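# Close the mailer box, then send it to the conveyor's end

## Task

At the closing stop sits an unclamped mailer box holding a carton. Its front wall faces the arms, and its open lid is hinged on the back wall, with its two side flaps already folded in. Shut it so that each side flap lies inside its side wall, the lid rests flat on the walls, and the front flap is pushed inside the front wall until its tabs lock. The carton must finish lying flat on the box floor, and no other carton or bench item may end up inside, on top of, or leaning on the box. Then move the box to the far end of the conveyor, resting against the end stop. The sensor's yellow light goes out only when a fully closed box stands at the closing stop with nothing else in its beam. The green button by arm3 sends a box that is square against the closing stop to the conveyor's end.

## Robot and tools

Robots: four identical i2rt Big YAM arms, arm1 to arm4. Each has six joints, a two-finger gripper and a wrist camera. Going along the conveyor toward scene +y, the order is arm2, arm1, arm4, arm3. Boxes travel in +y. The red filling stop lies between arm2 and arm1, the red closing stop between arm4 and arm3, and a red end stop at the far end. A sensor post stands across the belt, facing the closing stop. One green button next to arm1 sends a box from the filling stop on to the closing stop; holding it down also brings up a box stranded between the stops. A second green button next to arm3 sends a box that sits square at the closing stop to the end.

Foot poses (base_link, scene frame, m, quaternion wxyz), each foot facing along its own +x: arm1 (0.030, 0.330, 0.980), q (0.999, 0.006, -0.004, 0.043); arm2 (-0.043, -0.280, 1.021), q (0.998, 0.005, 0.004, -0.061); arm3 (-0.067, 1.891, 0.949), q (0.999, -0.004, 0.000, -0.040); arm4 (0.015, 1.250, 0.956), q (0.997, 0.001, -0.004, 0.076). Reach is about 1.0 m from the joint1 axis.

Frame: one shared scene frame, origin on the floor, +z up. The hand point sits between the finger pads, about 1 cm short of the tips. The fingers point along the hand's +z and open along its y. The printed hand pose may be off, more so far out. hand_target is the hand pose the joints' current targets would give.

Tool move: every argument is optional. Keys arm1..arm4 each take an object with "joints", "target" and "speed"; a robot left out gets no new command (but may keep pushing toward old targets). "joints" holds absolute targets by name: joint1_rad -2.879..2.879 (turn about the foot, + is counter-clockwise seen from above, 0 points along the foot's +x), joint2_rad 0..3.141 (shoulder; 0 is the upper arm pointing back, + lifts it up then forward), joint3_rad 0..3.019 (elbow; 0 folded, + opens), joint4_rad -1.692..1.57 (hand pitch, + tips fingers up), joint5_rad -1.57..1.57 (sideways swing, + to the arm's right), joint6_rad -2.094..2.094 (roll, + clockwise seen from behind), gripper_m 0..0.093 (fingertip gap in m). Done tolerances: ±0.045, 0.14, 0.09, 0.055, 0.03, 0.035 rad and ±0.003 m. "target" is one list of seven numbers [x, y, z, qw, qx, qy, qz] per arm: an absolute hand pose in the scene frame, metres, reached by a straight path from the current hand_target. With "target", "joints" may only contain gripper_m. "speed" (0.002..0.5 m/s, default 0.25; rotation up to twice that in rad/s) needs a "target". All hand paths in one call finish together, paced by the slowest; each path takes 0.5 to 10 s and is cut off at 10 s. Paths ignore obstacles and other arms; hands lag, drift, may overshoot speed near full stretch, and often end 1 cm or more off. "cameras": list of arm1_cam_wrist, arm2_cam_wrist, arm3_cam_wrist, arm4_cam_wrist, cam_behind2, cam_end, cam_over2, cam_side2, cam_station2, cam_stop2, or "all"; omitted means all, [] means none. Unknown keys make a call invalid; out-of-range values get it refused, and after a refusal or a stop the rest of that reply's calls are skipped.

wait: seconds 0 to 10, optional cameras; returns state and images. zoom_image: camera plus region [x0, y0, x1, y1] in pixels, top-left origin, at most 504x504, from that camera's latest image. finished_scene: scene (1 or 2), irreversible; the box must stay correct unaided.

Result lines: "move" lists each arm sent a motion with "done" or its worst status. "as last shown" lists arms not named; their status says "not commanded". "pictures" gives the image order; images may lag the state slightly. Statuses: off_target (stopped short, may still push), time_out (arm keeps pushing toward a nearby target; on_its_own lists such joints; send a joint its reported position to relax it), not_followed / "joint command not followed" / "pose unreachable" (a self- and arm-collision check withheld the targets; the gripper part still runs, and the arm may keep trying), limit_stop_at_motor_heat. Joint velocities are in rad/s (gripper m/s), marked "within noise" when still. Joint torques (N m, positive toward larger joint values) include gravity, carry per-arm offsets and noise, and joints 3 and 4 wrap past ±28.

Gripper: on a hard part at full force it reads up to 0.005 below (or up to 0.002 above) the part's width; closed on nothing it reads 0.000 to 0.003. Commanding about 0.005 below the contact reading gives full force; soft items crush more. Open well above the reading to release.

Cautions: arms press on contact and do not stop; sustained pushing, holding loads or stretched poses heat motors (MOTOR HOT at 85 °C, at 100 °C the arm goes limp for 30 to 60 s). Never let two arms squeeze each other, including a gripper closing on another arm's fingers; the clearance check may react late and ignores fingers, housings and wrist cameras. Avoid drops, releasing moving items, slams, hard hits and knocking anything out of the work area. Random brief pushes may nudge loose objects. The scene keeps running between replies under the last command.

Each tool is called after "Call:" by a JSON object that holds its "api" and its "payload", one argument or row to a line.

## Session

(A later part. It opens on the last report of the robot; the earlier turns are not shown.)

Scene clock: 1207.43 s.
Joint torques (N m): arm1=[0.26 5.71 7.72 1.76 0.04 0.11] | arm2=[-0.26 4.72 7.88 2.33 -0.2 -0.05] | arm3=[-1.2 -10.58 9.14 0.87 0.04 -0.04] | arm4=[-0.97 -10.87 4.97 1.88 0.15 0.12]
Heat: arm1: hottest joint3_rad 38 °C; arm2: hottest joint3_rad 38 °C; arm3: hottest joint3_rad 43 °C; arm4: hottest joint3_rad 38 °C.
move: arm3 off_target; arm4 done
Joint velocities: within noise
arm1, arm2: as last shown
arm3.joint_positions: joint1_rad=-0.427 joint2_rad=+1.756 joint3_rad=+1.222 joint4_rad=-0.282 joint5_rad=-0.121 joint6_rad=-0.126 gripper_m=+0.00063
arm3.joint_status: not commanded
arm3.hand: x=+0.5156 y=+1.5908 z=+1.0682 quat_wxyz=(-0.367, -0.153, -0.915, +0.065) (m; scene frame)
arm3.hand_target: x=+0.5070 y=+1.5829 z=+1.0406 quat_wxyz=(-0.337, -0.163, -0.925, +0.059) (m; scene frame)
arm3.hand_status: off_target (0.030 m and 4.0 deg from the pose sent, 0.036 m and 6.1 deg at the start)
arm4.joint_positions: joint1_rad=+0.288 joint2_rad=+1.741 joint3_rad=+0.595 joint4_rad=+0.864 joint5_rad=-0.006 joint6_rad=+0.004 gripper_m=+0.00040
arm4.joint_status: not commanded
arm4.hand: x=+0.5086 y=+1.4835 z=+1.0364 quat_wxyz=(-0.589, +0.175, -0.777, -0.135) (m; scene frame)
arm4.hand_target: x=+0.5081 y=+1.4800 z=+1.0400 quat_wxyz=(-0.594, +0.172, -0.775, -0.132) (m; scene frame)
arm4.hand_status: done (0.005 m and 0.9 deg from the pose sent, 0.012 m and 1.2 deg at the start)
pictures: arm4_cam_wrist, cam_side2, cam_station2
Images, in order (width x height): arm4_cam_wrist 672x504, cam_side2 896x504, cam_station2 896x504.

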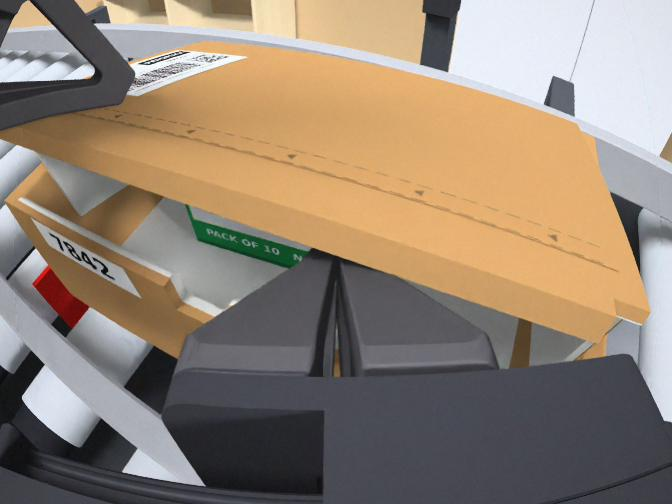

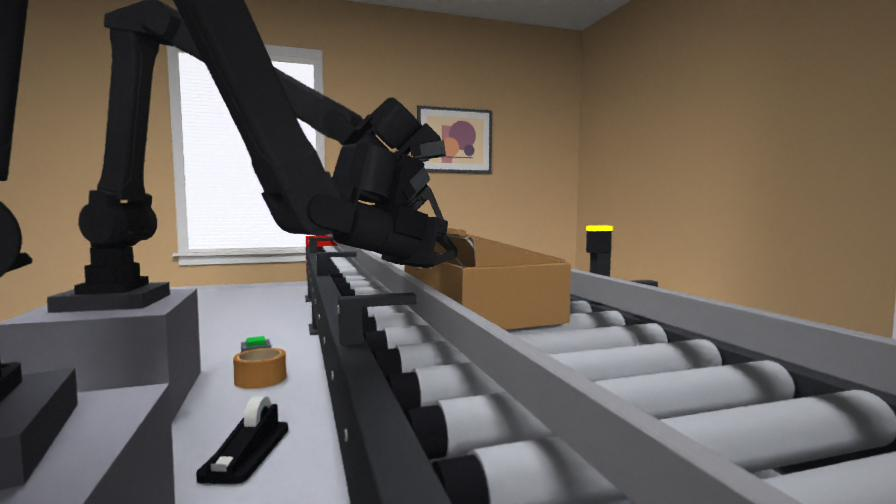

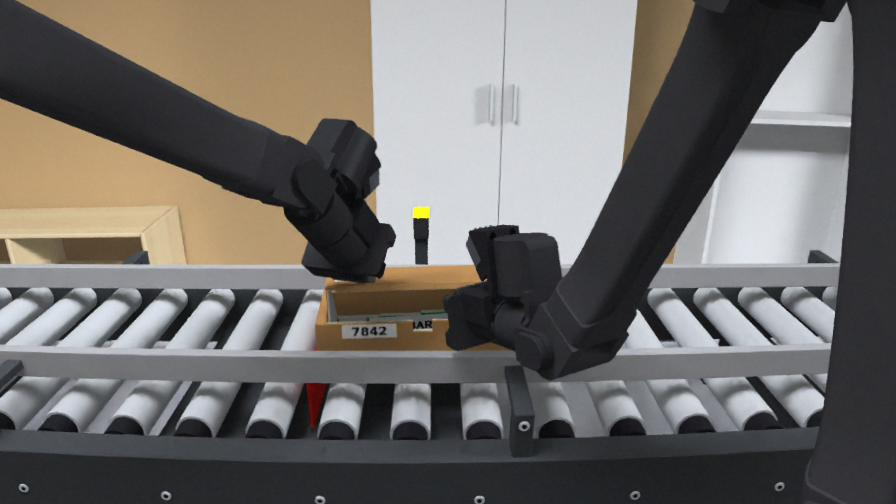

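Call:
{"api": "move", "payload": {
  "arm3": {"target": [0.505, 1.582, 1.018, 0.3368, 0.1632, 0.9254, -0.0594], "speed": 0.06},
  "arm4": {"target": [0.490, 1.472, 1.042, 0.5944, -0.1717, 0.7746, 0.1318], "speed": 0.06},
  "cameras": ["arm4_cam_wrist", "cam_side2", "cam_station2"]
}}

Call:
{"api": "zoom_image", "payload": {
  "camera": "cam_side2",
  "region": [420, 210, 510, 280]
}}

Call:
{"api": "zoom_image", "payload": {
  "camera": "cam_station2",
  "region": [310, 240, 540, 370]
}}

Scene clock: 1220.10 s.
Joint torques (N m): arm1=[0.03 5.42 7.71 1.73 0.03 0.11] | arm2=[-0.26 4.78 7.87 2.32 -0.21 -0.05] | arm3=[-1.55 -10.46 7.34 2.44 -0.02 -0.06] | arm4=[-0.91 -10.4 5.29 2 0.11 0.13]
Heat: arm1: hottest joint3_rad 38 °C; arm2: hottest joint3_rad 38 °C; arm3: hottest joint3_rad 45 °C; arm4: hottest joint3_rad 37 °C.
move: arm3 off_target; arm4 done
Joint velocities: within noise
arm1, arm2: as last shown
arm3.joint_positions: joint1_rad=-0.429 joint2_rad=+1.776 joint3_rad=+1.214 joint4_rad=-0.265 joint5_rad=-0.121 joint6_rad=-0.126 gripper_m=+0.00063
arm3.joint_status: not commanded
arm3.hand: x=+0.5144 y=+1.5896 z=+1.0544 quat_wxyz=(-0.362, -0.154, -0.917, +0.063) (m; scene frame)
arm3.hand_target: x=+0.5036 y=+1.5832 z=+1.0191 quat_wxyz=(-0.337, -0.163, -0.925, +0.059) (m; scene frame)
arm3.hand_status: off_target (0.038 m and 3.3 deg from the pose sent, 0.052 m and 4.0 deg at the start)
arm4.joint_positions: joint1_rad=+0.288 joint2_rad=+1.706 joint3_rad=+0.534 joint4_rad=+0.877 joint5_rad=-0.004 joint6_rad=+0.004 gripper_m=+0.00040
arm4.joint_status: not commanded
arm4.hand: x=+0.4882 y=+1.4734 z=+1.0336 quat_wxyz=(-0.584, +0.175, -0.781, -0.133) (m; scene frame)
arm4.hand_target: x=+0.4900 y=+1.4719 z=+1.0419 quat_wxyz=(-0.594, +0.172, -0.775, -0.132) (m; scene frame)
arm4.hand_status: done (0.009 m and 1.5 deg from the pose sent, 0.023 m and 0.9 deg at the start)
pictures: arm4_cam_wrist, cam_side2, cam_station2
Images, in order (width x height): arm4_cam_wrist 672x504, cam_side2 896x504, cam_station2 896x504.

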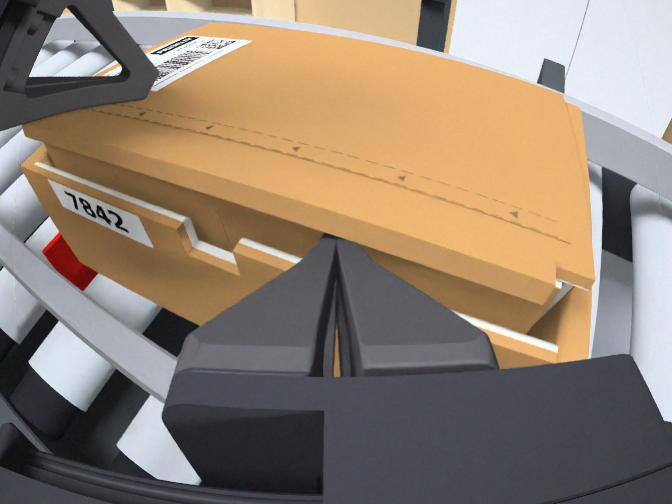

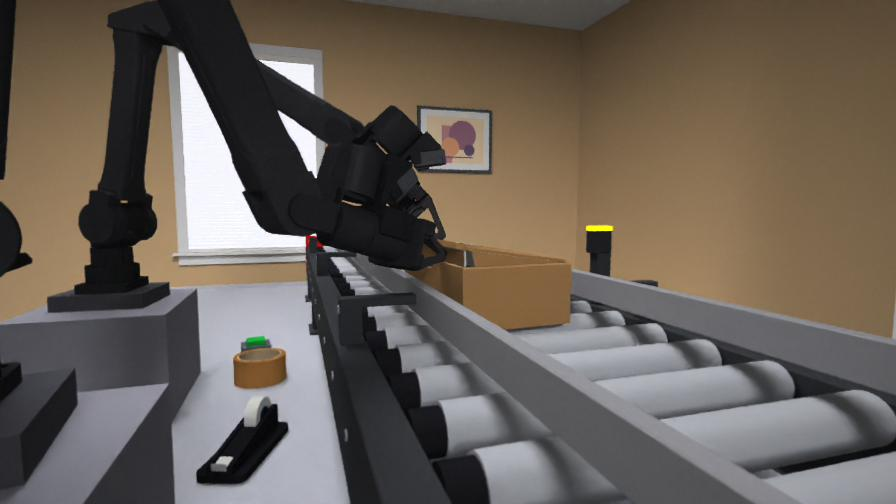

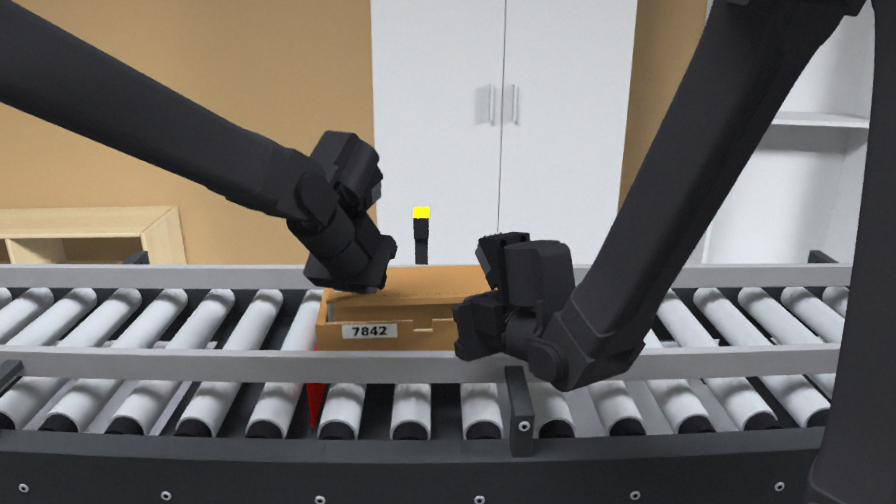

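Scaled by 5.600 from the camera's 896x504 image, which has a finer 1280x720 frame.

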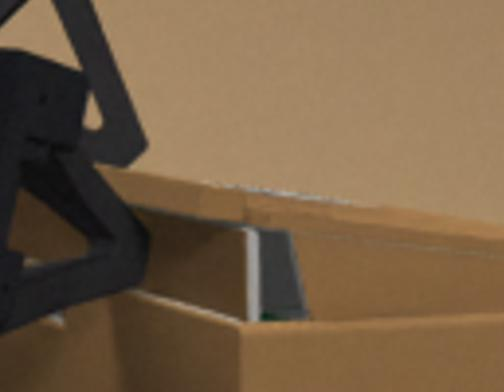

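Scaled by 2.191 from the camera's 896x504 image, which has a finer 1280x720 frame.

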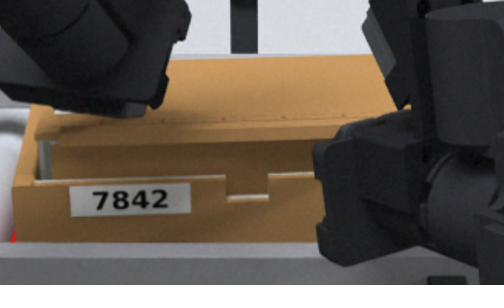

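Call:
{"api": "move", "payload": {
  "arm4": {"target": [0.455, 1.456, 1.046, 0.5944, -0.1717, 0.7746, 0.1318], "speed": 0.1},
  "cameras": []
}}

Call:
{"api": "move", "payload": {
  "arm4": {"target": [0.39, 1.42, 1.14, 0.5, -0.19, 0.83, 0.11], "speed": 0.25},
  "arm3": {"target": [0.502, 1.582, 0.995, 0.3368, 0.1632, 0.9254, -0.0594], "speed": 0.05},
  "cameras": ["arm3_cam_wrist", "arm4_cam_wrist", "cam_side2", "cam_station2", "cam_over2", "cam_stop2"]
}}

Call:
{"api": "zoom_image", "payload": {
  "camera": "cam_side2",
  "region": [400, 200, 600, 340]
}}

Call:
{"api": "zoom_image", "payload": {
  "camera": "cam_station2",
  "region": [310, 240, 540, 370]
}}

Scene clock: 1237.87 s.
Joint torques (N m): arm1=[0.5 5.6 7.68 1.8 0.03 0.08] | arm2=[-0.32 4.72 7.87 2.32 -0.21 -0.05] | arm3=[-1.2 -11.46 7.47 2.43 -0.02 -0.04] | arm4=[-0.79 -9.29 4.79 2.09 0 0.13]
Heat: arm1: hottest joint3_rad 38 °C; arm2: hottest joint3_rad 38 °C; arm3: hottest joint3_rad 44 °C; arm4: hottest joint3_rad 38 °C.
move: arm4 done
Joint velocities: within noise
arm1, arm2: as last shown
arm3.joint_positions: joint1_rad=-0.430 joint2_rad=+1.786 joint3_rad=+1.212 joint4_rad=-0.265 joint5_rad=-0.121 joint6_rad=-0.126 gripper_m=+0.00063
arm3.joint_status: not commanded
arm3.hand: x=+0.5133 y=+1.5896 z=+1.0467 quat_wxyz=(-0.357, -0.156, -0.919, +0.062) (m; scene frame)
arm3.hand_target: x=+0.5036 y=+1.5831 z=+1.0191 quat_wxyz=(-0.337, -0.163, -0.925, +0.059) (m; scene frame)
arm3.hand_status: not commanded
arm4.joint_positions: joint1_rad=+0.288 joint2_rad=+1.629 joint3_rad=+0.433 joint4_rad=+0.900 joint5_rad=+0.000 joint6_rad=+0.004 gripper_m=+0.00040
arm4.joint_status: not commanded
arm4.hand: x=+0.4547 y=+1.4569 z=+1.0372 quat_wxyz=(-0.584, +0.174, -0.782, -0.131) (m; scene frame)
arm4.hand_target: x=+0.4551 y=+1.4560 z=+1.0460 quat_wxyz=(-0.594, +0.172, -0.774, -0.132) (m; scene frame)
arm4.hand_status: done (0.009 m and 1.5 deg from the pose sent, 0.040 m and 1.5 deg at the start)
pictures: none
No camera images: "cameras" was empty.

Scene clock: 1239.40 s.
Joint torques (N m): arm1=[0.44 5.71 7.72 1.8 0.02 0.1] | arm2=[-0.38 4.72 7.87 2.3 -0.21 -0.05] | arm3=[-1.61 -9.88 6.97 2.43 -0.07 -0.07] | arm4=[-1.73 -3.02 14.95 1.1 -0.24 0.06]
Heat: arm1: hottest joint3_rad 38 °C; arm2: hottest joint3_rad 38 °C; arm3: hottest joint3_rad 44 °C; arm4: hottest joint3_rad 38 °C.
move: arm3 off_target; arm4 off_target
Joint velocities: within noise
arm1, arm2: as last shown
arm3.joint_positions: joint1_rad=-0.431 joint2_rad=+1.800 joint3_rad=+1.188 joint4_rad=-0.207 joint5_rad=-0.121 joint6_rad=-0.128 gripper_m=+0.00063
arm3.joint_status: not commanded
arm3.hand: x=+0.5132 y=+1.5885 z=+1.0361 quat_wxyz=(-0.366, -0.154, -0.916, +0.065) (m; scene frame)
arm3.hand_target: x=+0.5001 y=+1.5834 z=+0.9964 quat_wxyz=(-0.337, -0.163, -0.925, +0.059) (m; scene frame)
arm3.hand_status: off_target (0.043 m and 3.7 deg from the pose sent, 0.053 m and 2.6 deg at the start)
arm4.joint_positions: joint1_rad=+0.279 joint2_rad=+0.955 joint3_rad=+0.405 joint4_rad=+0.004 joint5_rad=-0.018 joint6_rad=-0.009 gripper_m=+0.00040
arm4.joint_status: not commanded
arm4.hand: x=+0.3707 y=+1.4170 z=+1.1109 quat_wxyz=(-0.482, +0.195, -0.847, -0.111) (m; scene frame)
arm4.hand_target: x=+0.3881 y=+1.4191 z=+1.1403 quat_wxyz=(-0.503, +0.191, -0.835, -0.110) (m; scene frame)
arm4.hand_status: off_target (0.035 m and 2.9 deg from the pose sent, 0.127 m and 11.5 deg at the start)
pictures: arm3_cam_wrist, arm4_cam_wrist, cam_over2, cam_side2, cam_station2, cam_stop2
Images, in order (width x height): arm3_cam_wrist 672x504, arm4_cam_wrist 672x504, cam_over2 896x504, cam_side2 896x504, cam_station2 896x504, cam_stop2 896x504.

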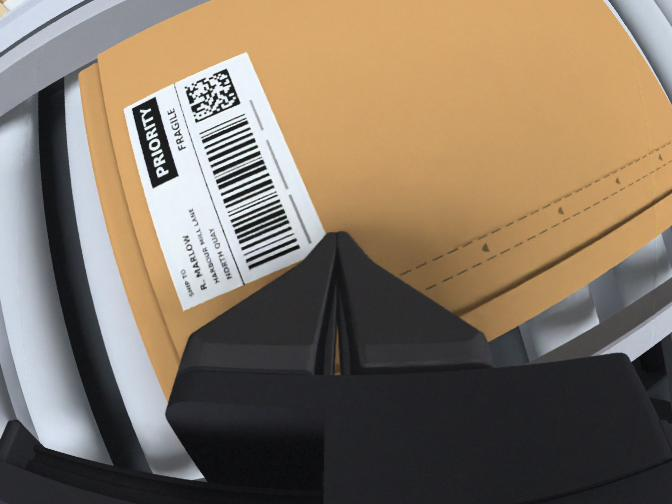

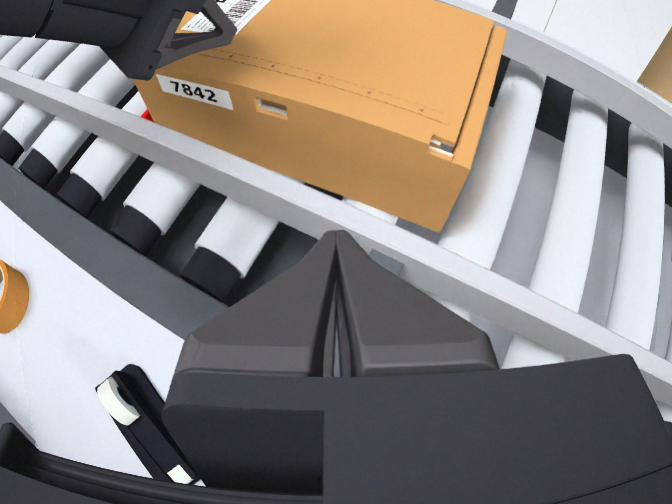

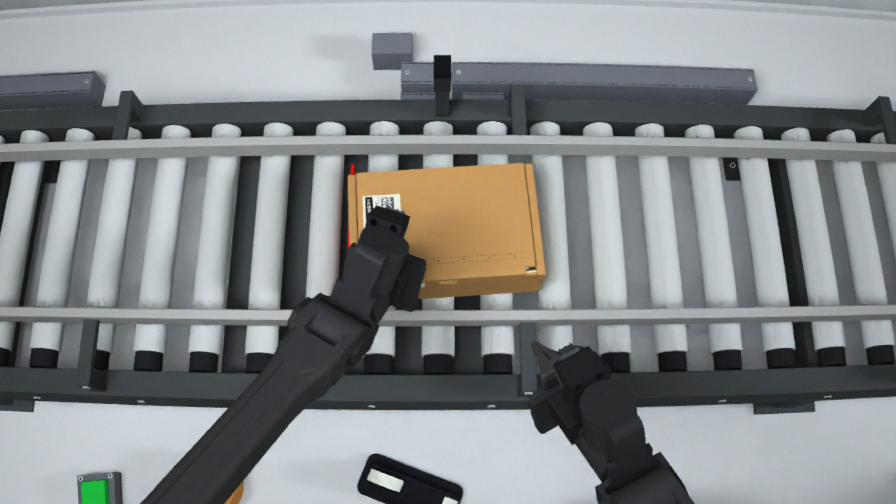

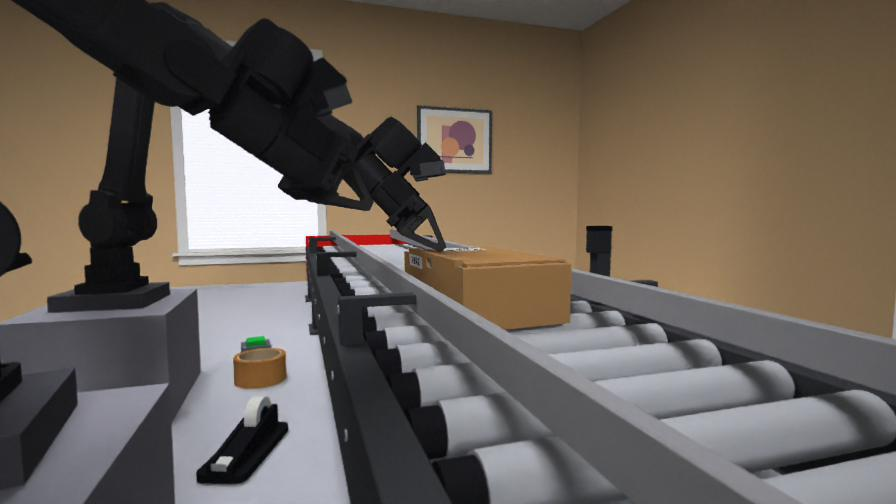

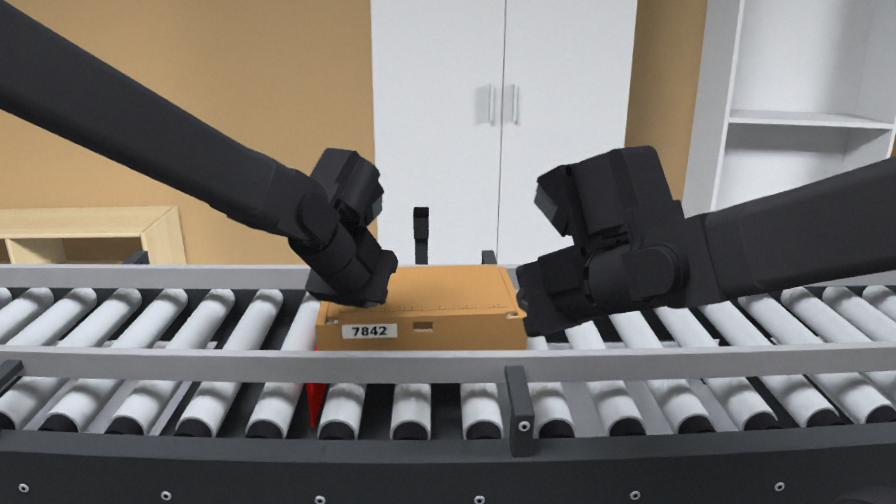

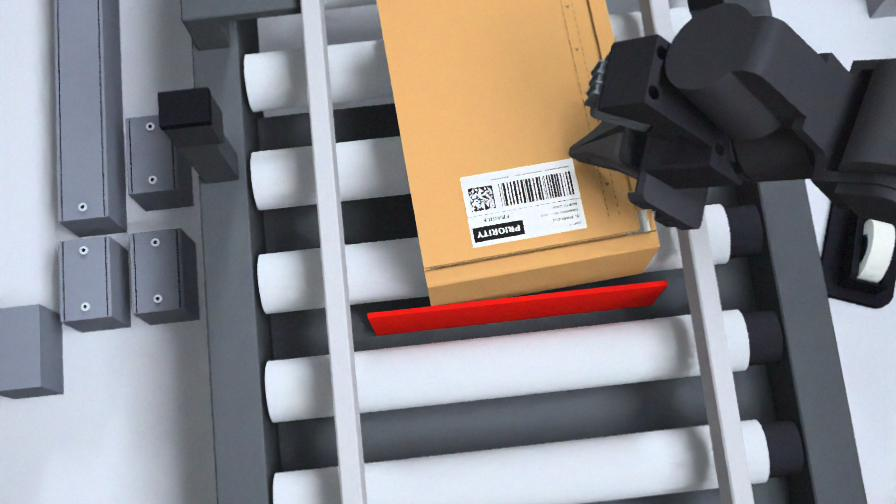

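Scaled by 2.520 from the camera's 896x504 image, which has a finer 1280x720 frame.

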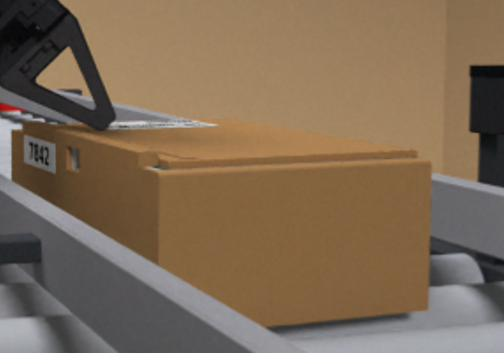

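Scaled by 2.191 from the camera's 896x504 image, which has a finer 1280x720 frame.

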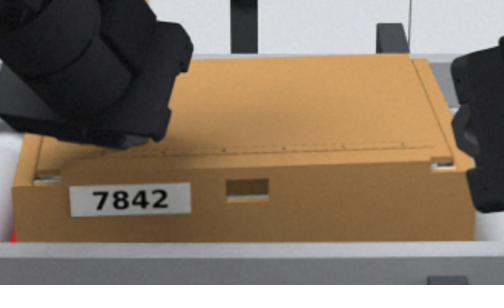

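Call:
{"api": "move", "payload": {
  "cameras": ["cam_side2", "cam_station2", "cam_over2", "cam_stop2", "cam_end"]
}}

Scene clock: 1285.57 s.
Joint torques (N m): arm1=[0.32 5.66 7.72 1.78 0.05 0.1] | arm2=[-0.32 4.72 7.9 2.33 -0.21 -0.05] | arm3=[-1.44 -10.34 6.99 2.5 -0.08 -0.04] | arm4=[-1.79 -2.96 14.97 1.07 -0.24 0.06]
Heat: arm1: hottest joint3_rad 38 °C; arm2: hottest joint3_rad 38 °C; arm3: hottest joint3_rad 44 °C; arm4: hottest joint3_rad 45 °C.
Joint velocities: within noise
arm1.joint_positions: joint1_rad=+0.141 joint2_rad=+0.424 joint3_rad=+1.369 joint4_rad=-1.152 joint5_rad=+0.141 joint6_rad=-0.395 gripper_m=+0.09396
arm1.joint_status: not commanded
arm1.hand: x=+0.1935 y=+0.3358 z=+1.5886 quat_wxyz=(-0.626, +0.190, -0.749, +0.104) (m; scene frame)
arm1.hand_target: x=+0.1892 y=+0.3347 z=+1.5990 quat_wxyz=(-0.636, +0.187, -0.742, +0.104) (m; scene frame)
arm1.hand_status: not commanded
arm2.joint_positions: joint1_rad=+0.016 joint2_rad=+0.445 joint3_rad=+1.415 joint4_rad=-1.206 joint5_rad=-0.131 joint6_rad=-0.177 gripper_m=+0.09396
arm2.joint_status: not commanded
arm2.hand: x=+0.1259 y=-0.2820 z=+1.6325 quat_wxyz=(-0.616, +0.065, -0.785, +0.032) (m; scene frame)
arm2.hand_target: x=+0.1212 y=-0.2816 z=+1.6411 quat_wxyz=(-0.624, +0.065, -0.778, +0.034) (m; scene frame)
arm2.hand_status: not commanded
arm3.joint_positions: joint1_rad=-0.431 joint2_rad=+1.800 joint3_rad=+1.188 joint4_rad=-0.207 joint5_rad=-0.121 joint6_rad=-0.128 gripper_m=+0.00063
arm3.joint_status: not commanded
arm3.hand: x=+0.5133 y=+1.5884 z=+1.0361 quat_wxyz=(-0.366, -0.154, -0.915, +0.065) (m; scene frame)
arm3.hand_target: x=+0.5002 y=+1.5833 z=+0.9965 quat_wxyz=(-0.337, -0.163, -0.925, +0.059) (m; scene frame)
arm3.hand_status: off_target (0.043 m and 3.7 deg from the pose sent, 0.053 m and 2.6 deg at the start)
arm4.joint_positions: joint1_rad=+0.279 joint2_rad=+0.955 joint3_rad=+0.405 joint4_rad=+0.003 joint5_rad=-0.018 joint6_rad=-0.010 gripper_m=+0.00040
arm4.joint_status: not commanded
arm4.hand: x=+0.3706 y=+1.4170 z=+1.1109 quat_wxyz=(-0.481, +0.195, -0.847, -0.111) (m; scene frame)
arm4.hand_target: x=+0.3881 y=+1.4191 z=+1.1403 quat_wxyz=(-0.503, +0.191, -0.835, -0.110) (m; scene frame)
arm4.hand_status: off_target (0.035 m and 2.9 deg from the pose sent, 0.127 m and 11.5 deg at the start)
pictures: cam_end, cam_over2, cam_side2, cam_station2, cam_stop2
Images, in order (width x height): cam_end 896x504, cam_over2 896x504, cam_side2 896x504, cam_station2 896x504, cam_stop2 896x504.

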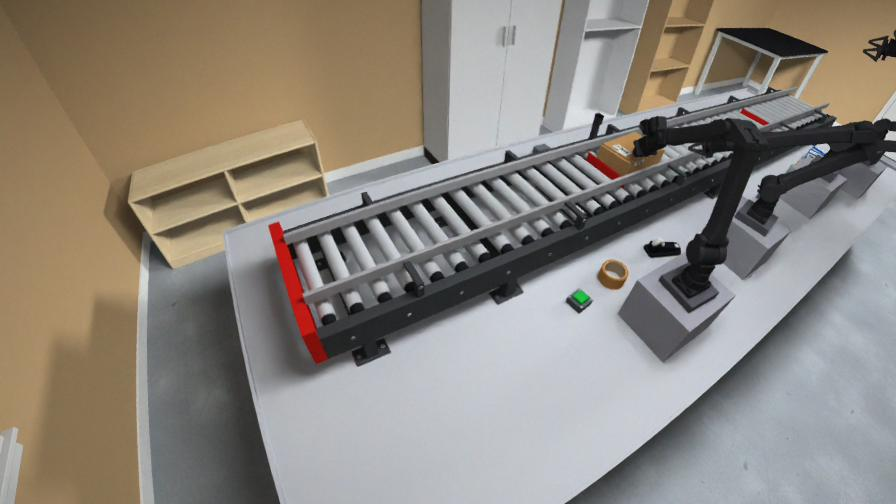

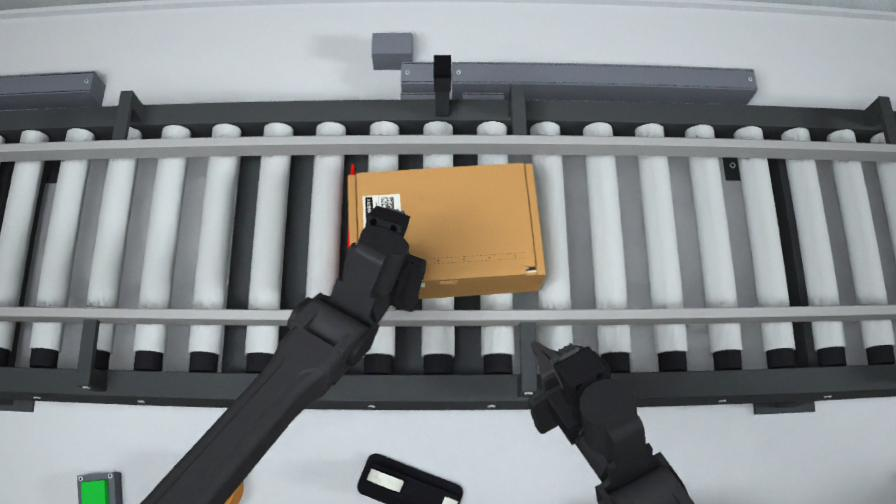

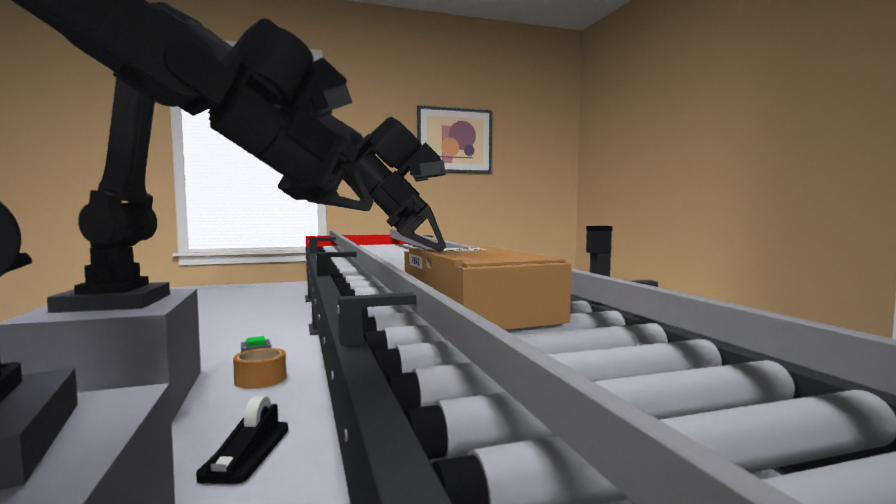

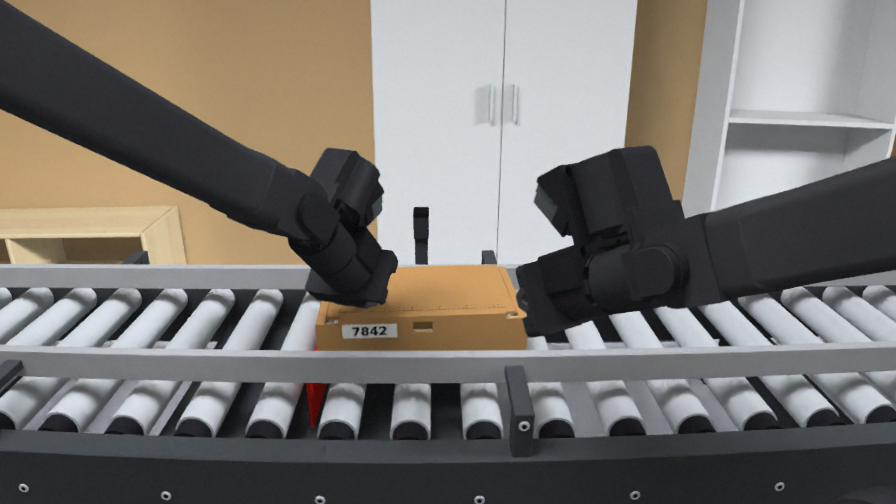

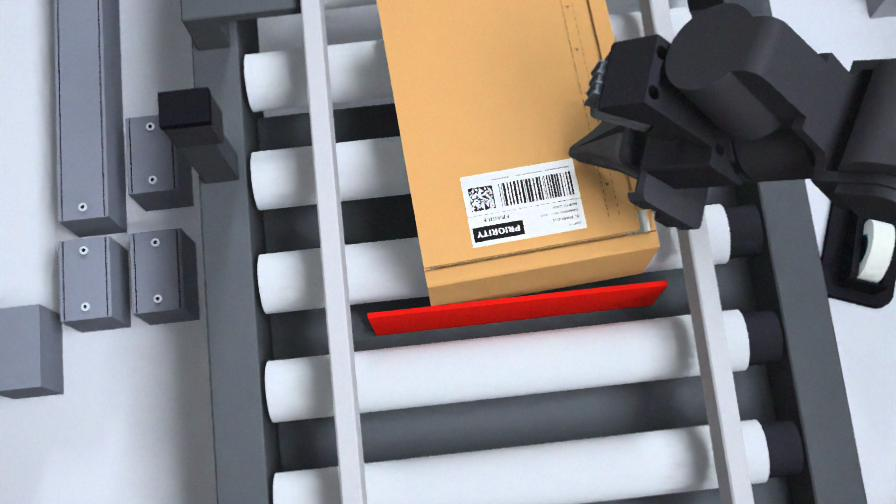

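Call:
{"api": "zoom_image", "payload": {
  "camera": "cam_side2",
  "region": [380, 200, 600, 340]
}}

Call:
{"api": "zoom_image", "payload": {
  "camera": "cam_station2",
  "region": [300, 240, 540, 370]
}}

Call:
{"api": "zoom_image", "payload": {
  "camera": "cam_stop2",
  "region": [360, 180, 700, 350]
}}

Scaled by 2.291 from the camera's 896x504 image, which has a finer 1280x720 frame.

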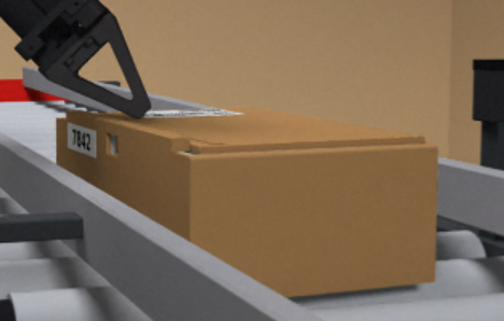

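Scaled by 2.100 from the camera's 896x504 image, which has a finer 1280x720 frame.

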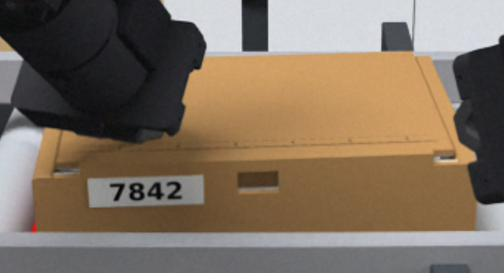

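Scaled by 1.482 from the camera's 896x504 image, which has a finer 1280x720 frame.

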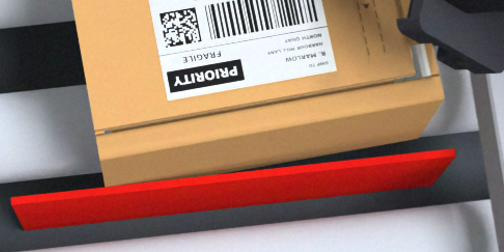

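Call:
{"api": "move", "payload": {
  "arm4": {"target": [0.49, 1.455, 1.10, 0.3736, -0.2000, 0.9020, 0.0828], "speed": 0.2},
  "cameras": ["cam_side2", "cam_station2", "cam_over2"]
}}

Scene clock: 1329.00 s.
Joint torques (N m): arm1=[0.21 5.48 7.65 1.81 0.04 0.11] | arm2=[-0.26 4.66 7.86 2.33 -0.21 -0.05] | arm3=[-1.49 -9.99 7.02 2.45 -0.09 -0.06] | arm4=[-1.73 -7.71 14.34 0.87 -0.21 0.06]
Heat: arm1: hottest joint3_rad 38 °C; arm2: hottest joint3_rad 39 °C; arm3: hottest joint3_rad 44 °C; arm4: hottest joint3_rad 49 °C.
move: arm4 off_target
Joint velocities: within noise
arm1, arm2, arm3: as last shown
arm4.joint_positions: joint1_rad=+0.260 joint2_rad=+1.376 joint3_rad=+0.780 joint4_rad=-0.236 joint5_rad=-0.025 joint6_rad=-0.016 gripper_m=+0.00040
arm4.joint_status: not commanded
arm4.hand: x=+0.4677 y=+1.4525 z=+1.0796 quat_wxyz=(-0.356, +0.203, -0.908, -0.083) (m; scene frame)
arm4.hand_target: x=+0.4887 y=+1.4543 z=+1.1005 quat_wxyz=(-0.374, +0.200, -0.902, -0.083) (m; scene frame)
arm4.hand_status: off_target (0.030 m and 2.2 deg from the pose sent, 0.126 m and 14.2 deg at the start)
pictures: cam_over2, cam_side2, cam_station2
Images, in order (width x height): cam_over2 896x504, cam_side2 896x504, cam_station2 896x504.

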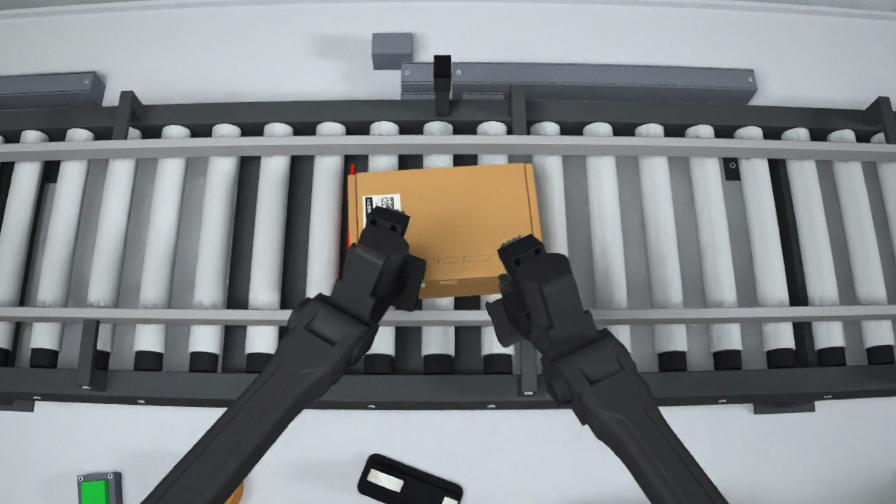

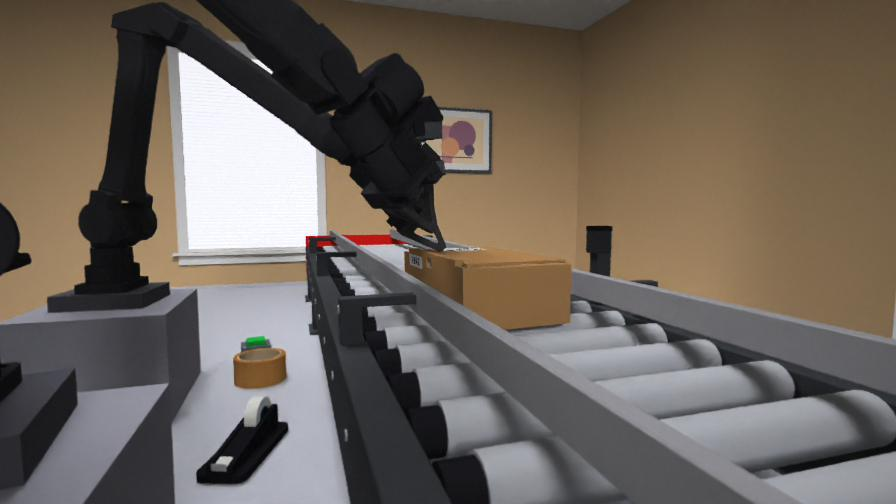

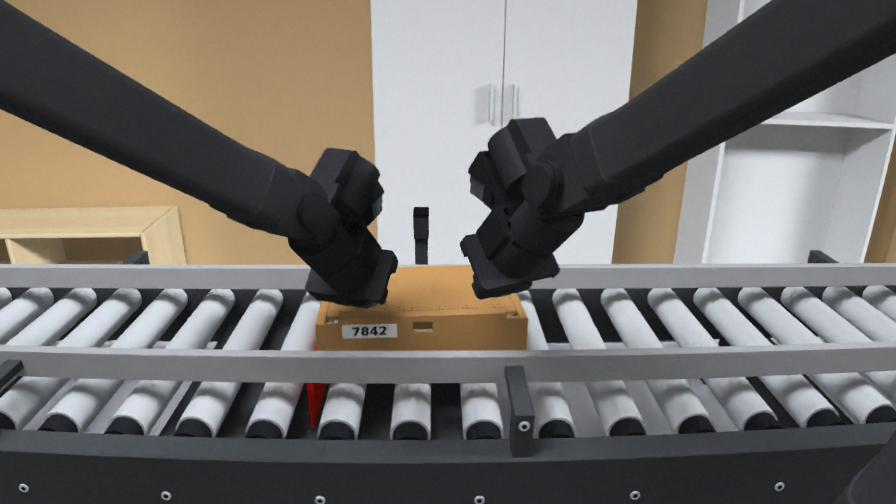

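Call:
{"api": "move", "payload": {
  "arm4": {"target": [0.475, 1.455, 1.055, 0.3736, -0.2000, 0.9020, 0.0828], "speed": 0.15},
  "cameras": ["cam_over2"]
}}

Call:
{"api": "move", "payload": {
  "arm4": {"target": [0.475, 1.455, 1.005, 0.3736, -0.2000, 0.9020, 0.0828], "speed": 0.1},
  "cameras": ["cam_side2", "cam_station2", "cam_over2", "cam_stop2"]
}}

Scene clock: 1338.87 s.
Joint torques (N m): arm1=[0.15 5.6 7.75 1.8 0.05 0.11] | arm2=[-0.26 4.72 7.86 2.32 -0.21 -0.05] | arm3=[-1.55 -9.93 6.99 2.44 -0.08 -0.07] | arm4=[-0.56 -8.29 8.91 1.72 -0.02 0.16]
Heat: arm1: hottest joint3_rad 38 °C; arm2: hottest joint3_rad 39 °C; arm3: hottest joint3_rad 44 °C; arm4: hottest joint3_rad 48 °C.
move: arm4 done
Joint velocities: within noise
arm1, arm2, arm3: as last shown
arm4.joint_positions: joint1_rad=+0.260 joint2_rad=+1.430 joint3_rad=+0.741 joint4_rad=-0.115 joint5_rad=-0.019 joint6_rad=-0.016 gripper_m=+0.00040
arm4.joint_status: not commanded
arm4.hand: x=+0.4723 y=+1.4534 z=+1.0552 quat_wxyz=(-0.369, +0.201, -0.904, -0.083) (m; scene frame)
arm4.hand_target: x=+0.4750 y=+1.4549 z=+1.0550 quat_wxyz=(-0.374, +0.200, -0.902, -0.083) (m; scene frame)
arm4.hand_status: done (0.003 m and 0.6 deg from the pose sent, 0.026 m and 2.2 deg at the start)
pictures: cam_over2
Images, in order (width x height): cam_over2 896x504.

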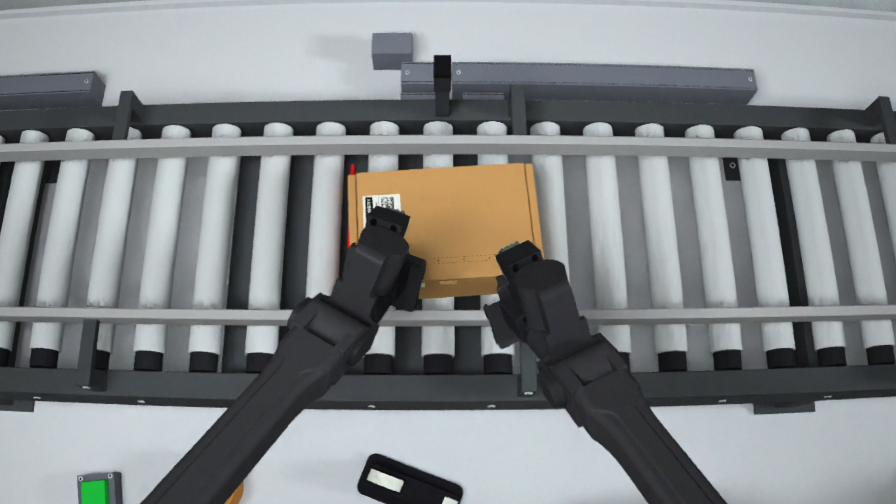

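Scene clock: 1340.13 s.
Joint torques (N m): arm1=[0.15 5.66 7.76 1.74 0.04 0.11] | arm2=[-0.32 4.72 7.86 2.33 -0.21 -0.05] | arm3=[-1.67 -10.11 7.04 2.44 -0.07 -0.06] | arm4=[-0.62 -8.88 7.68 1.77 -0.02 0.16]
Heat: arm1: hottest joint3_rad 38 °C; arm2: hottest joint3_rad 39 °C; arm3: hottest joint3_rad 44 °C; arm4: hottest joint3_rad 48 °C.
move: arm4 done
Joint velocities: within noise
arm1, arm2, arm3: as last shown
arm4.joint_positions: joint1_rad=+0.260 joint2_rad=+1.546 joint3_rad=+0.691 joint4_rad=+0.052 joint5_rad=-0.019 joint6_rad=-0.016 gripper_m=+0.00040
arm4.joint_status: not commanded
arm4.hand: x=+0.4732 y=+1.4537 z=+1.0061 quat_wxyz=(-0.370, +0.201, -0.903, -0.083) (m; scene frame)
arm4.hand_target: x=+0.4750 y=+1.4550 z=+1.0051 quat_wxyz=(-0.374, +0.200, -0.902, -0.083) (m; scene frame)
arm4.hand_status: done (0.002 m and 0.5 deg from the pose sent, 0.050 m and 0.6 deg at the start)
pictures: cam_over2, cam_side2, cam_station2, cam_stop2
Images, in order (width x height): cam_over2 896x504, cam_side2 896x504, cam_station2 896x504, cam_stop2 896x504.

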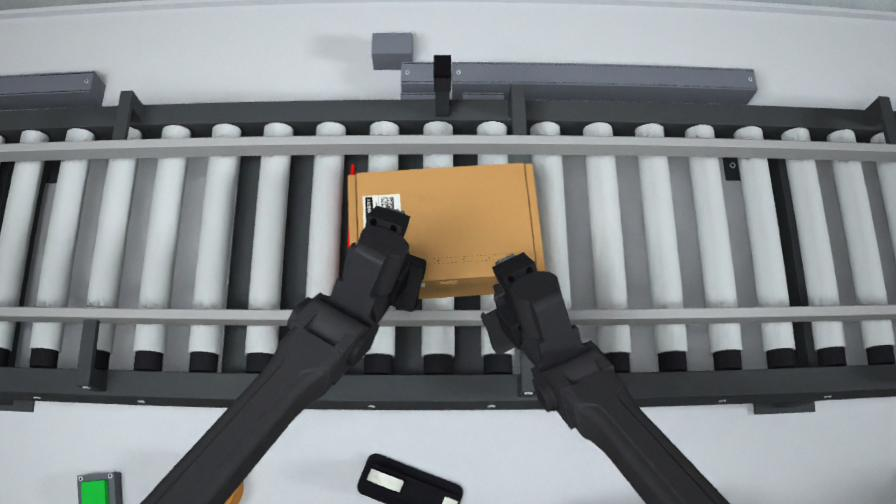

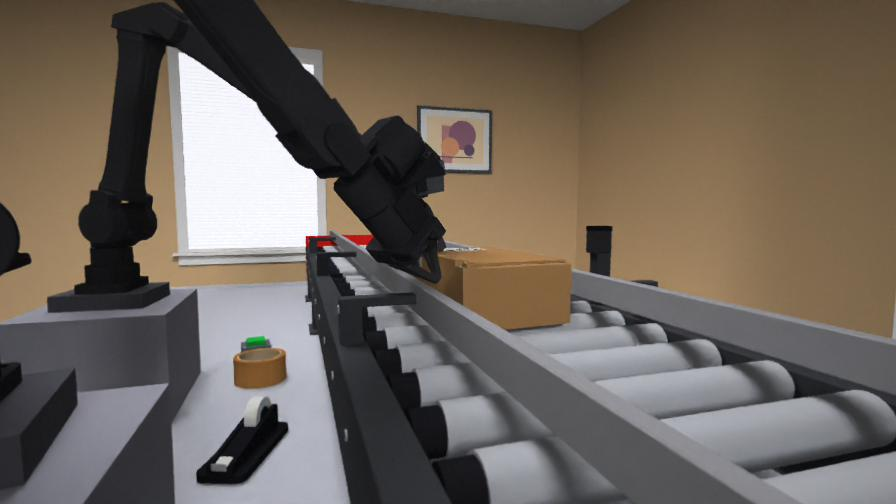

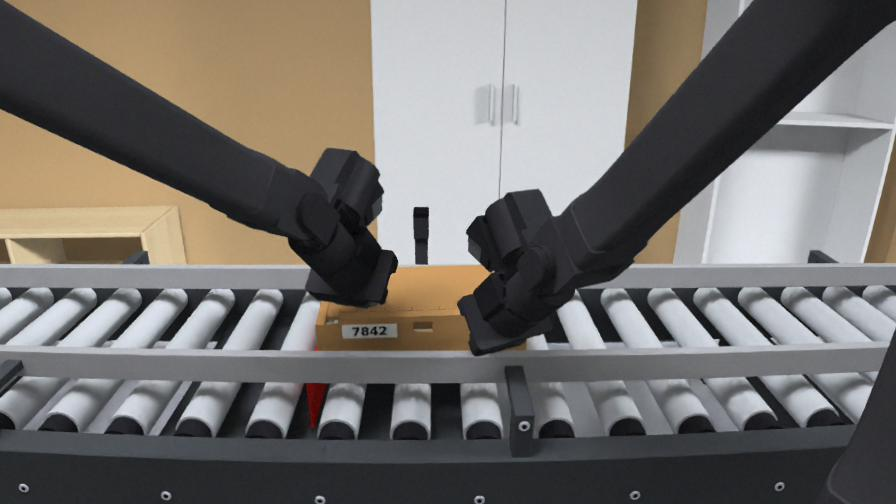

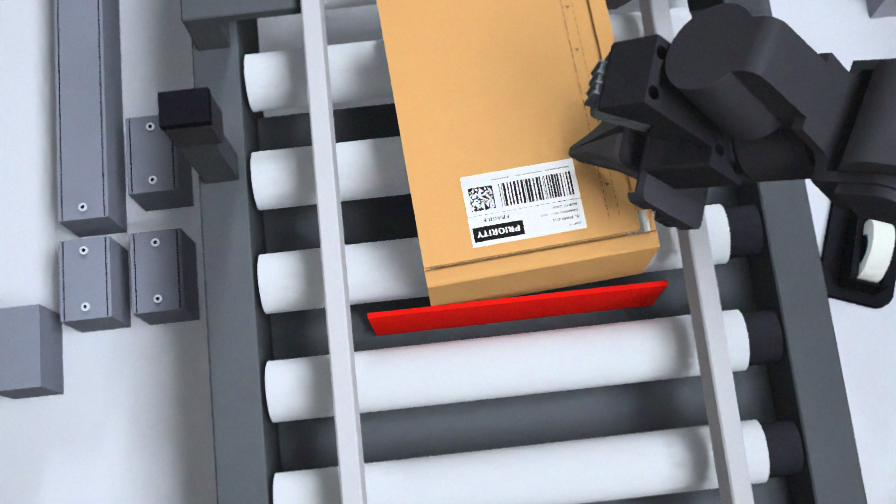

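Call:
{"api": "zoom_image", "payload": {
  "camera": "cam_side2",
  "region": [360, 200, 600, 340]
}}

Call:
{"api": "zoom_image", "payload": {
  "camera": "cam_over2",
  "region": [330, 150, 610, 330]
}}

Scaled by 2.100 from the camera's 896x504 image, which has a finer 1280x720 frame.

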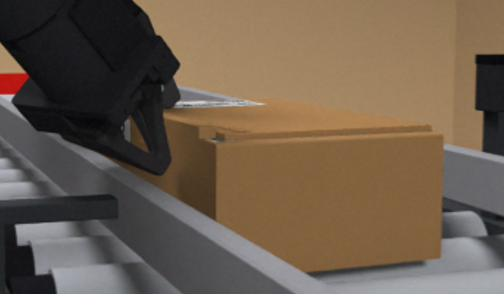

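Scaled by 1.800 from the camera's 896x504 image, which has a finer 1280x720 frame.

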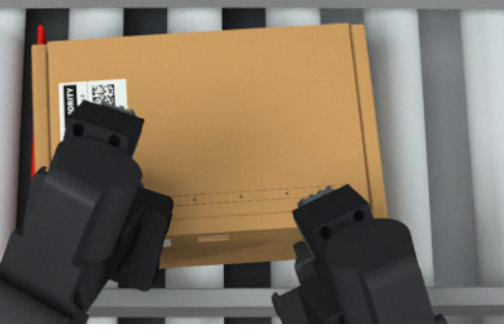

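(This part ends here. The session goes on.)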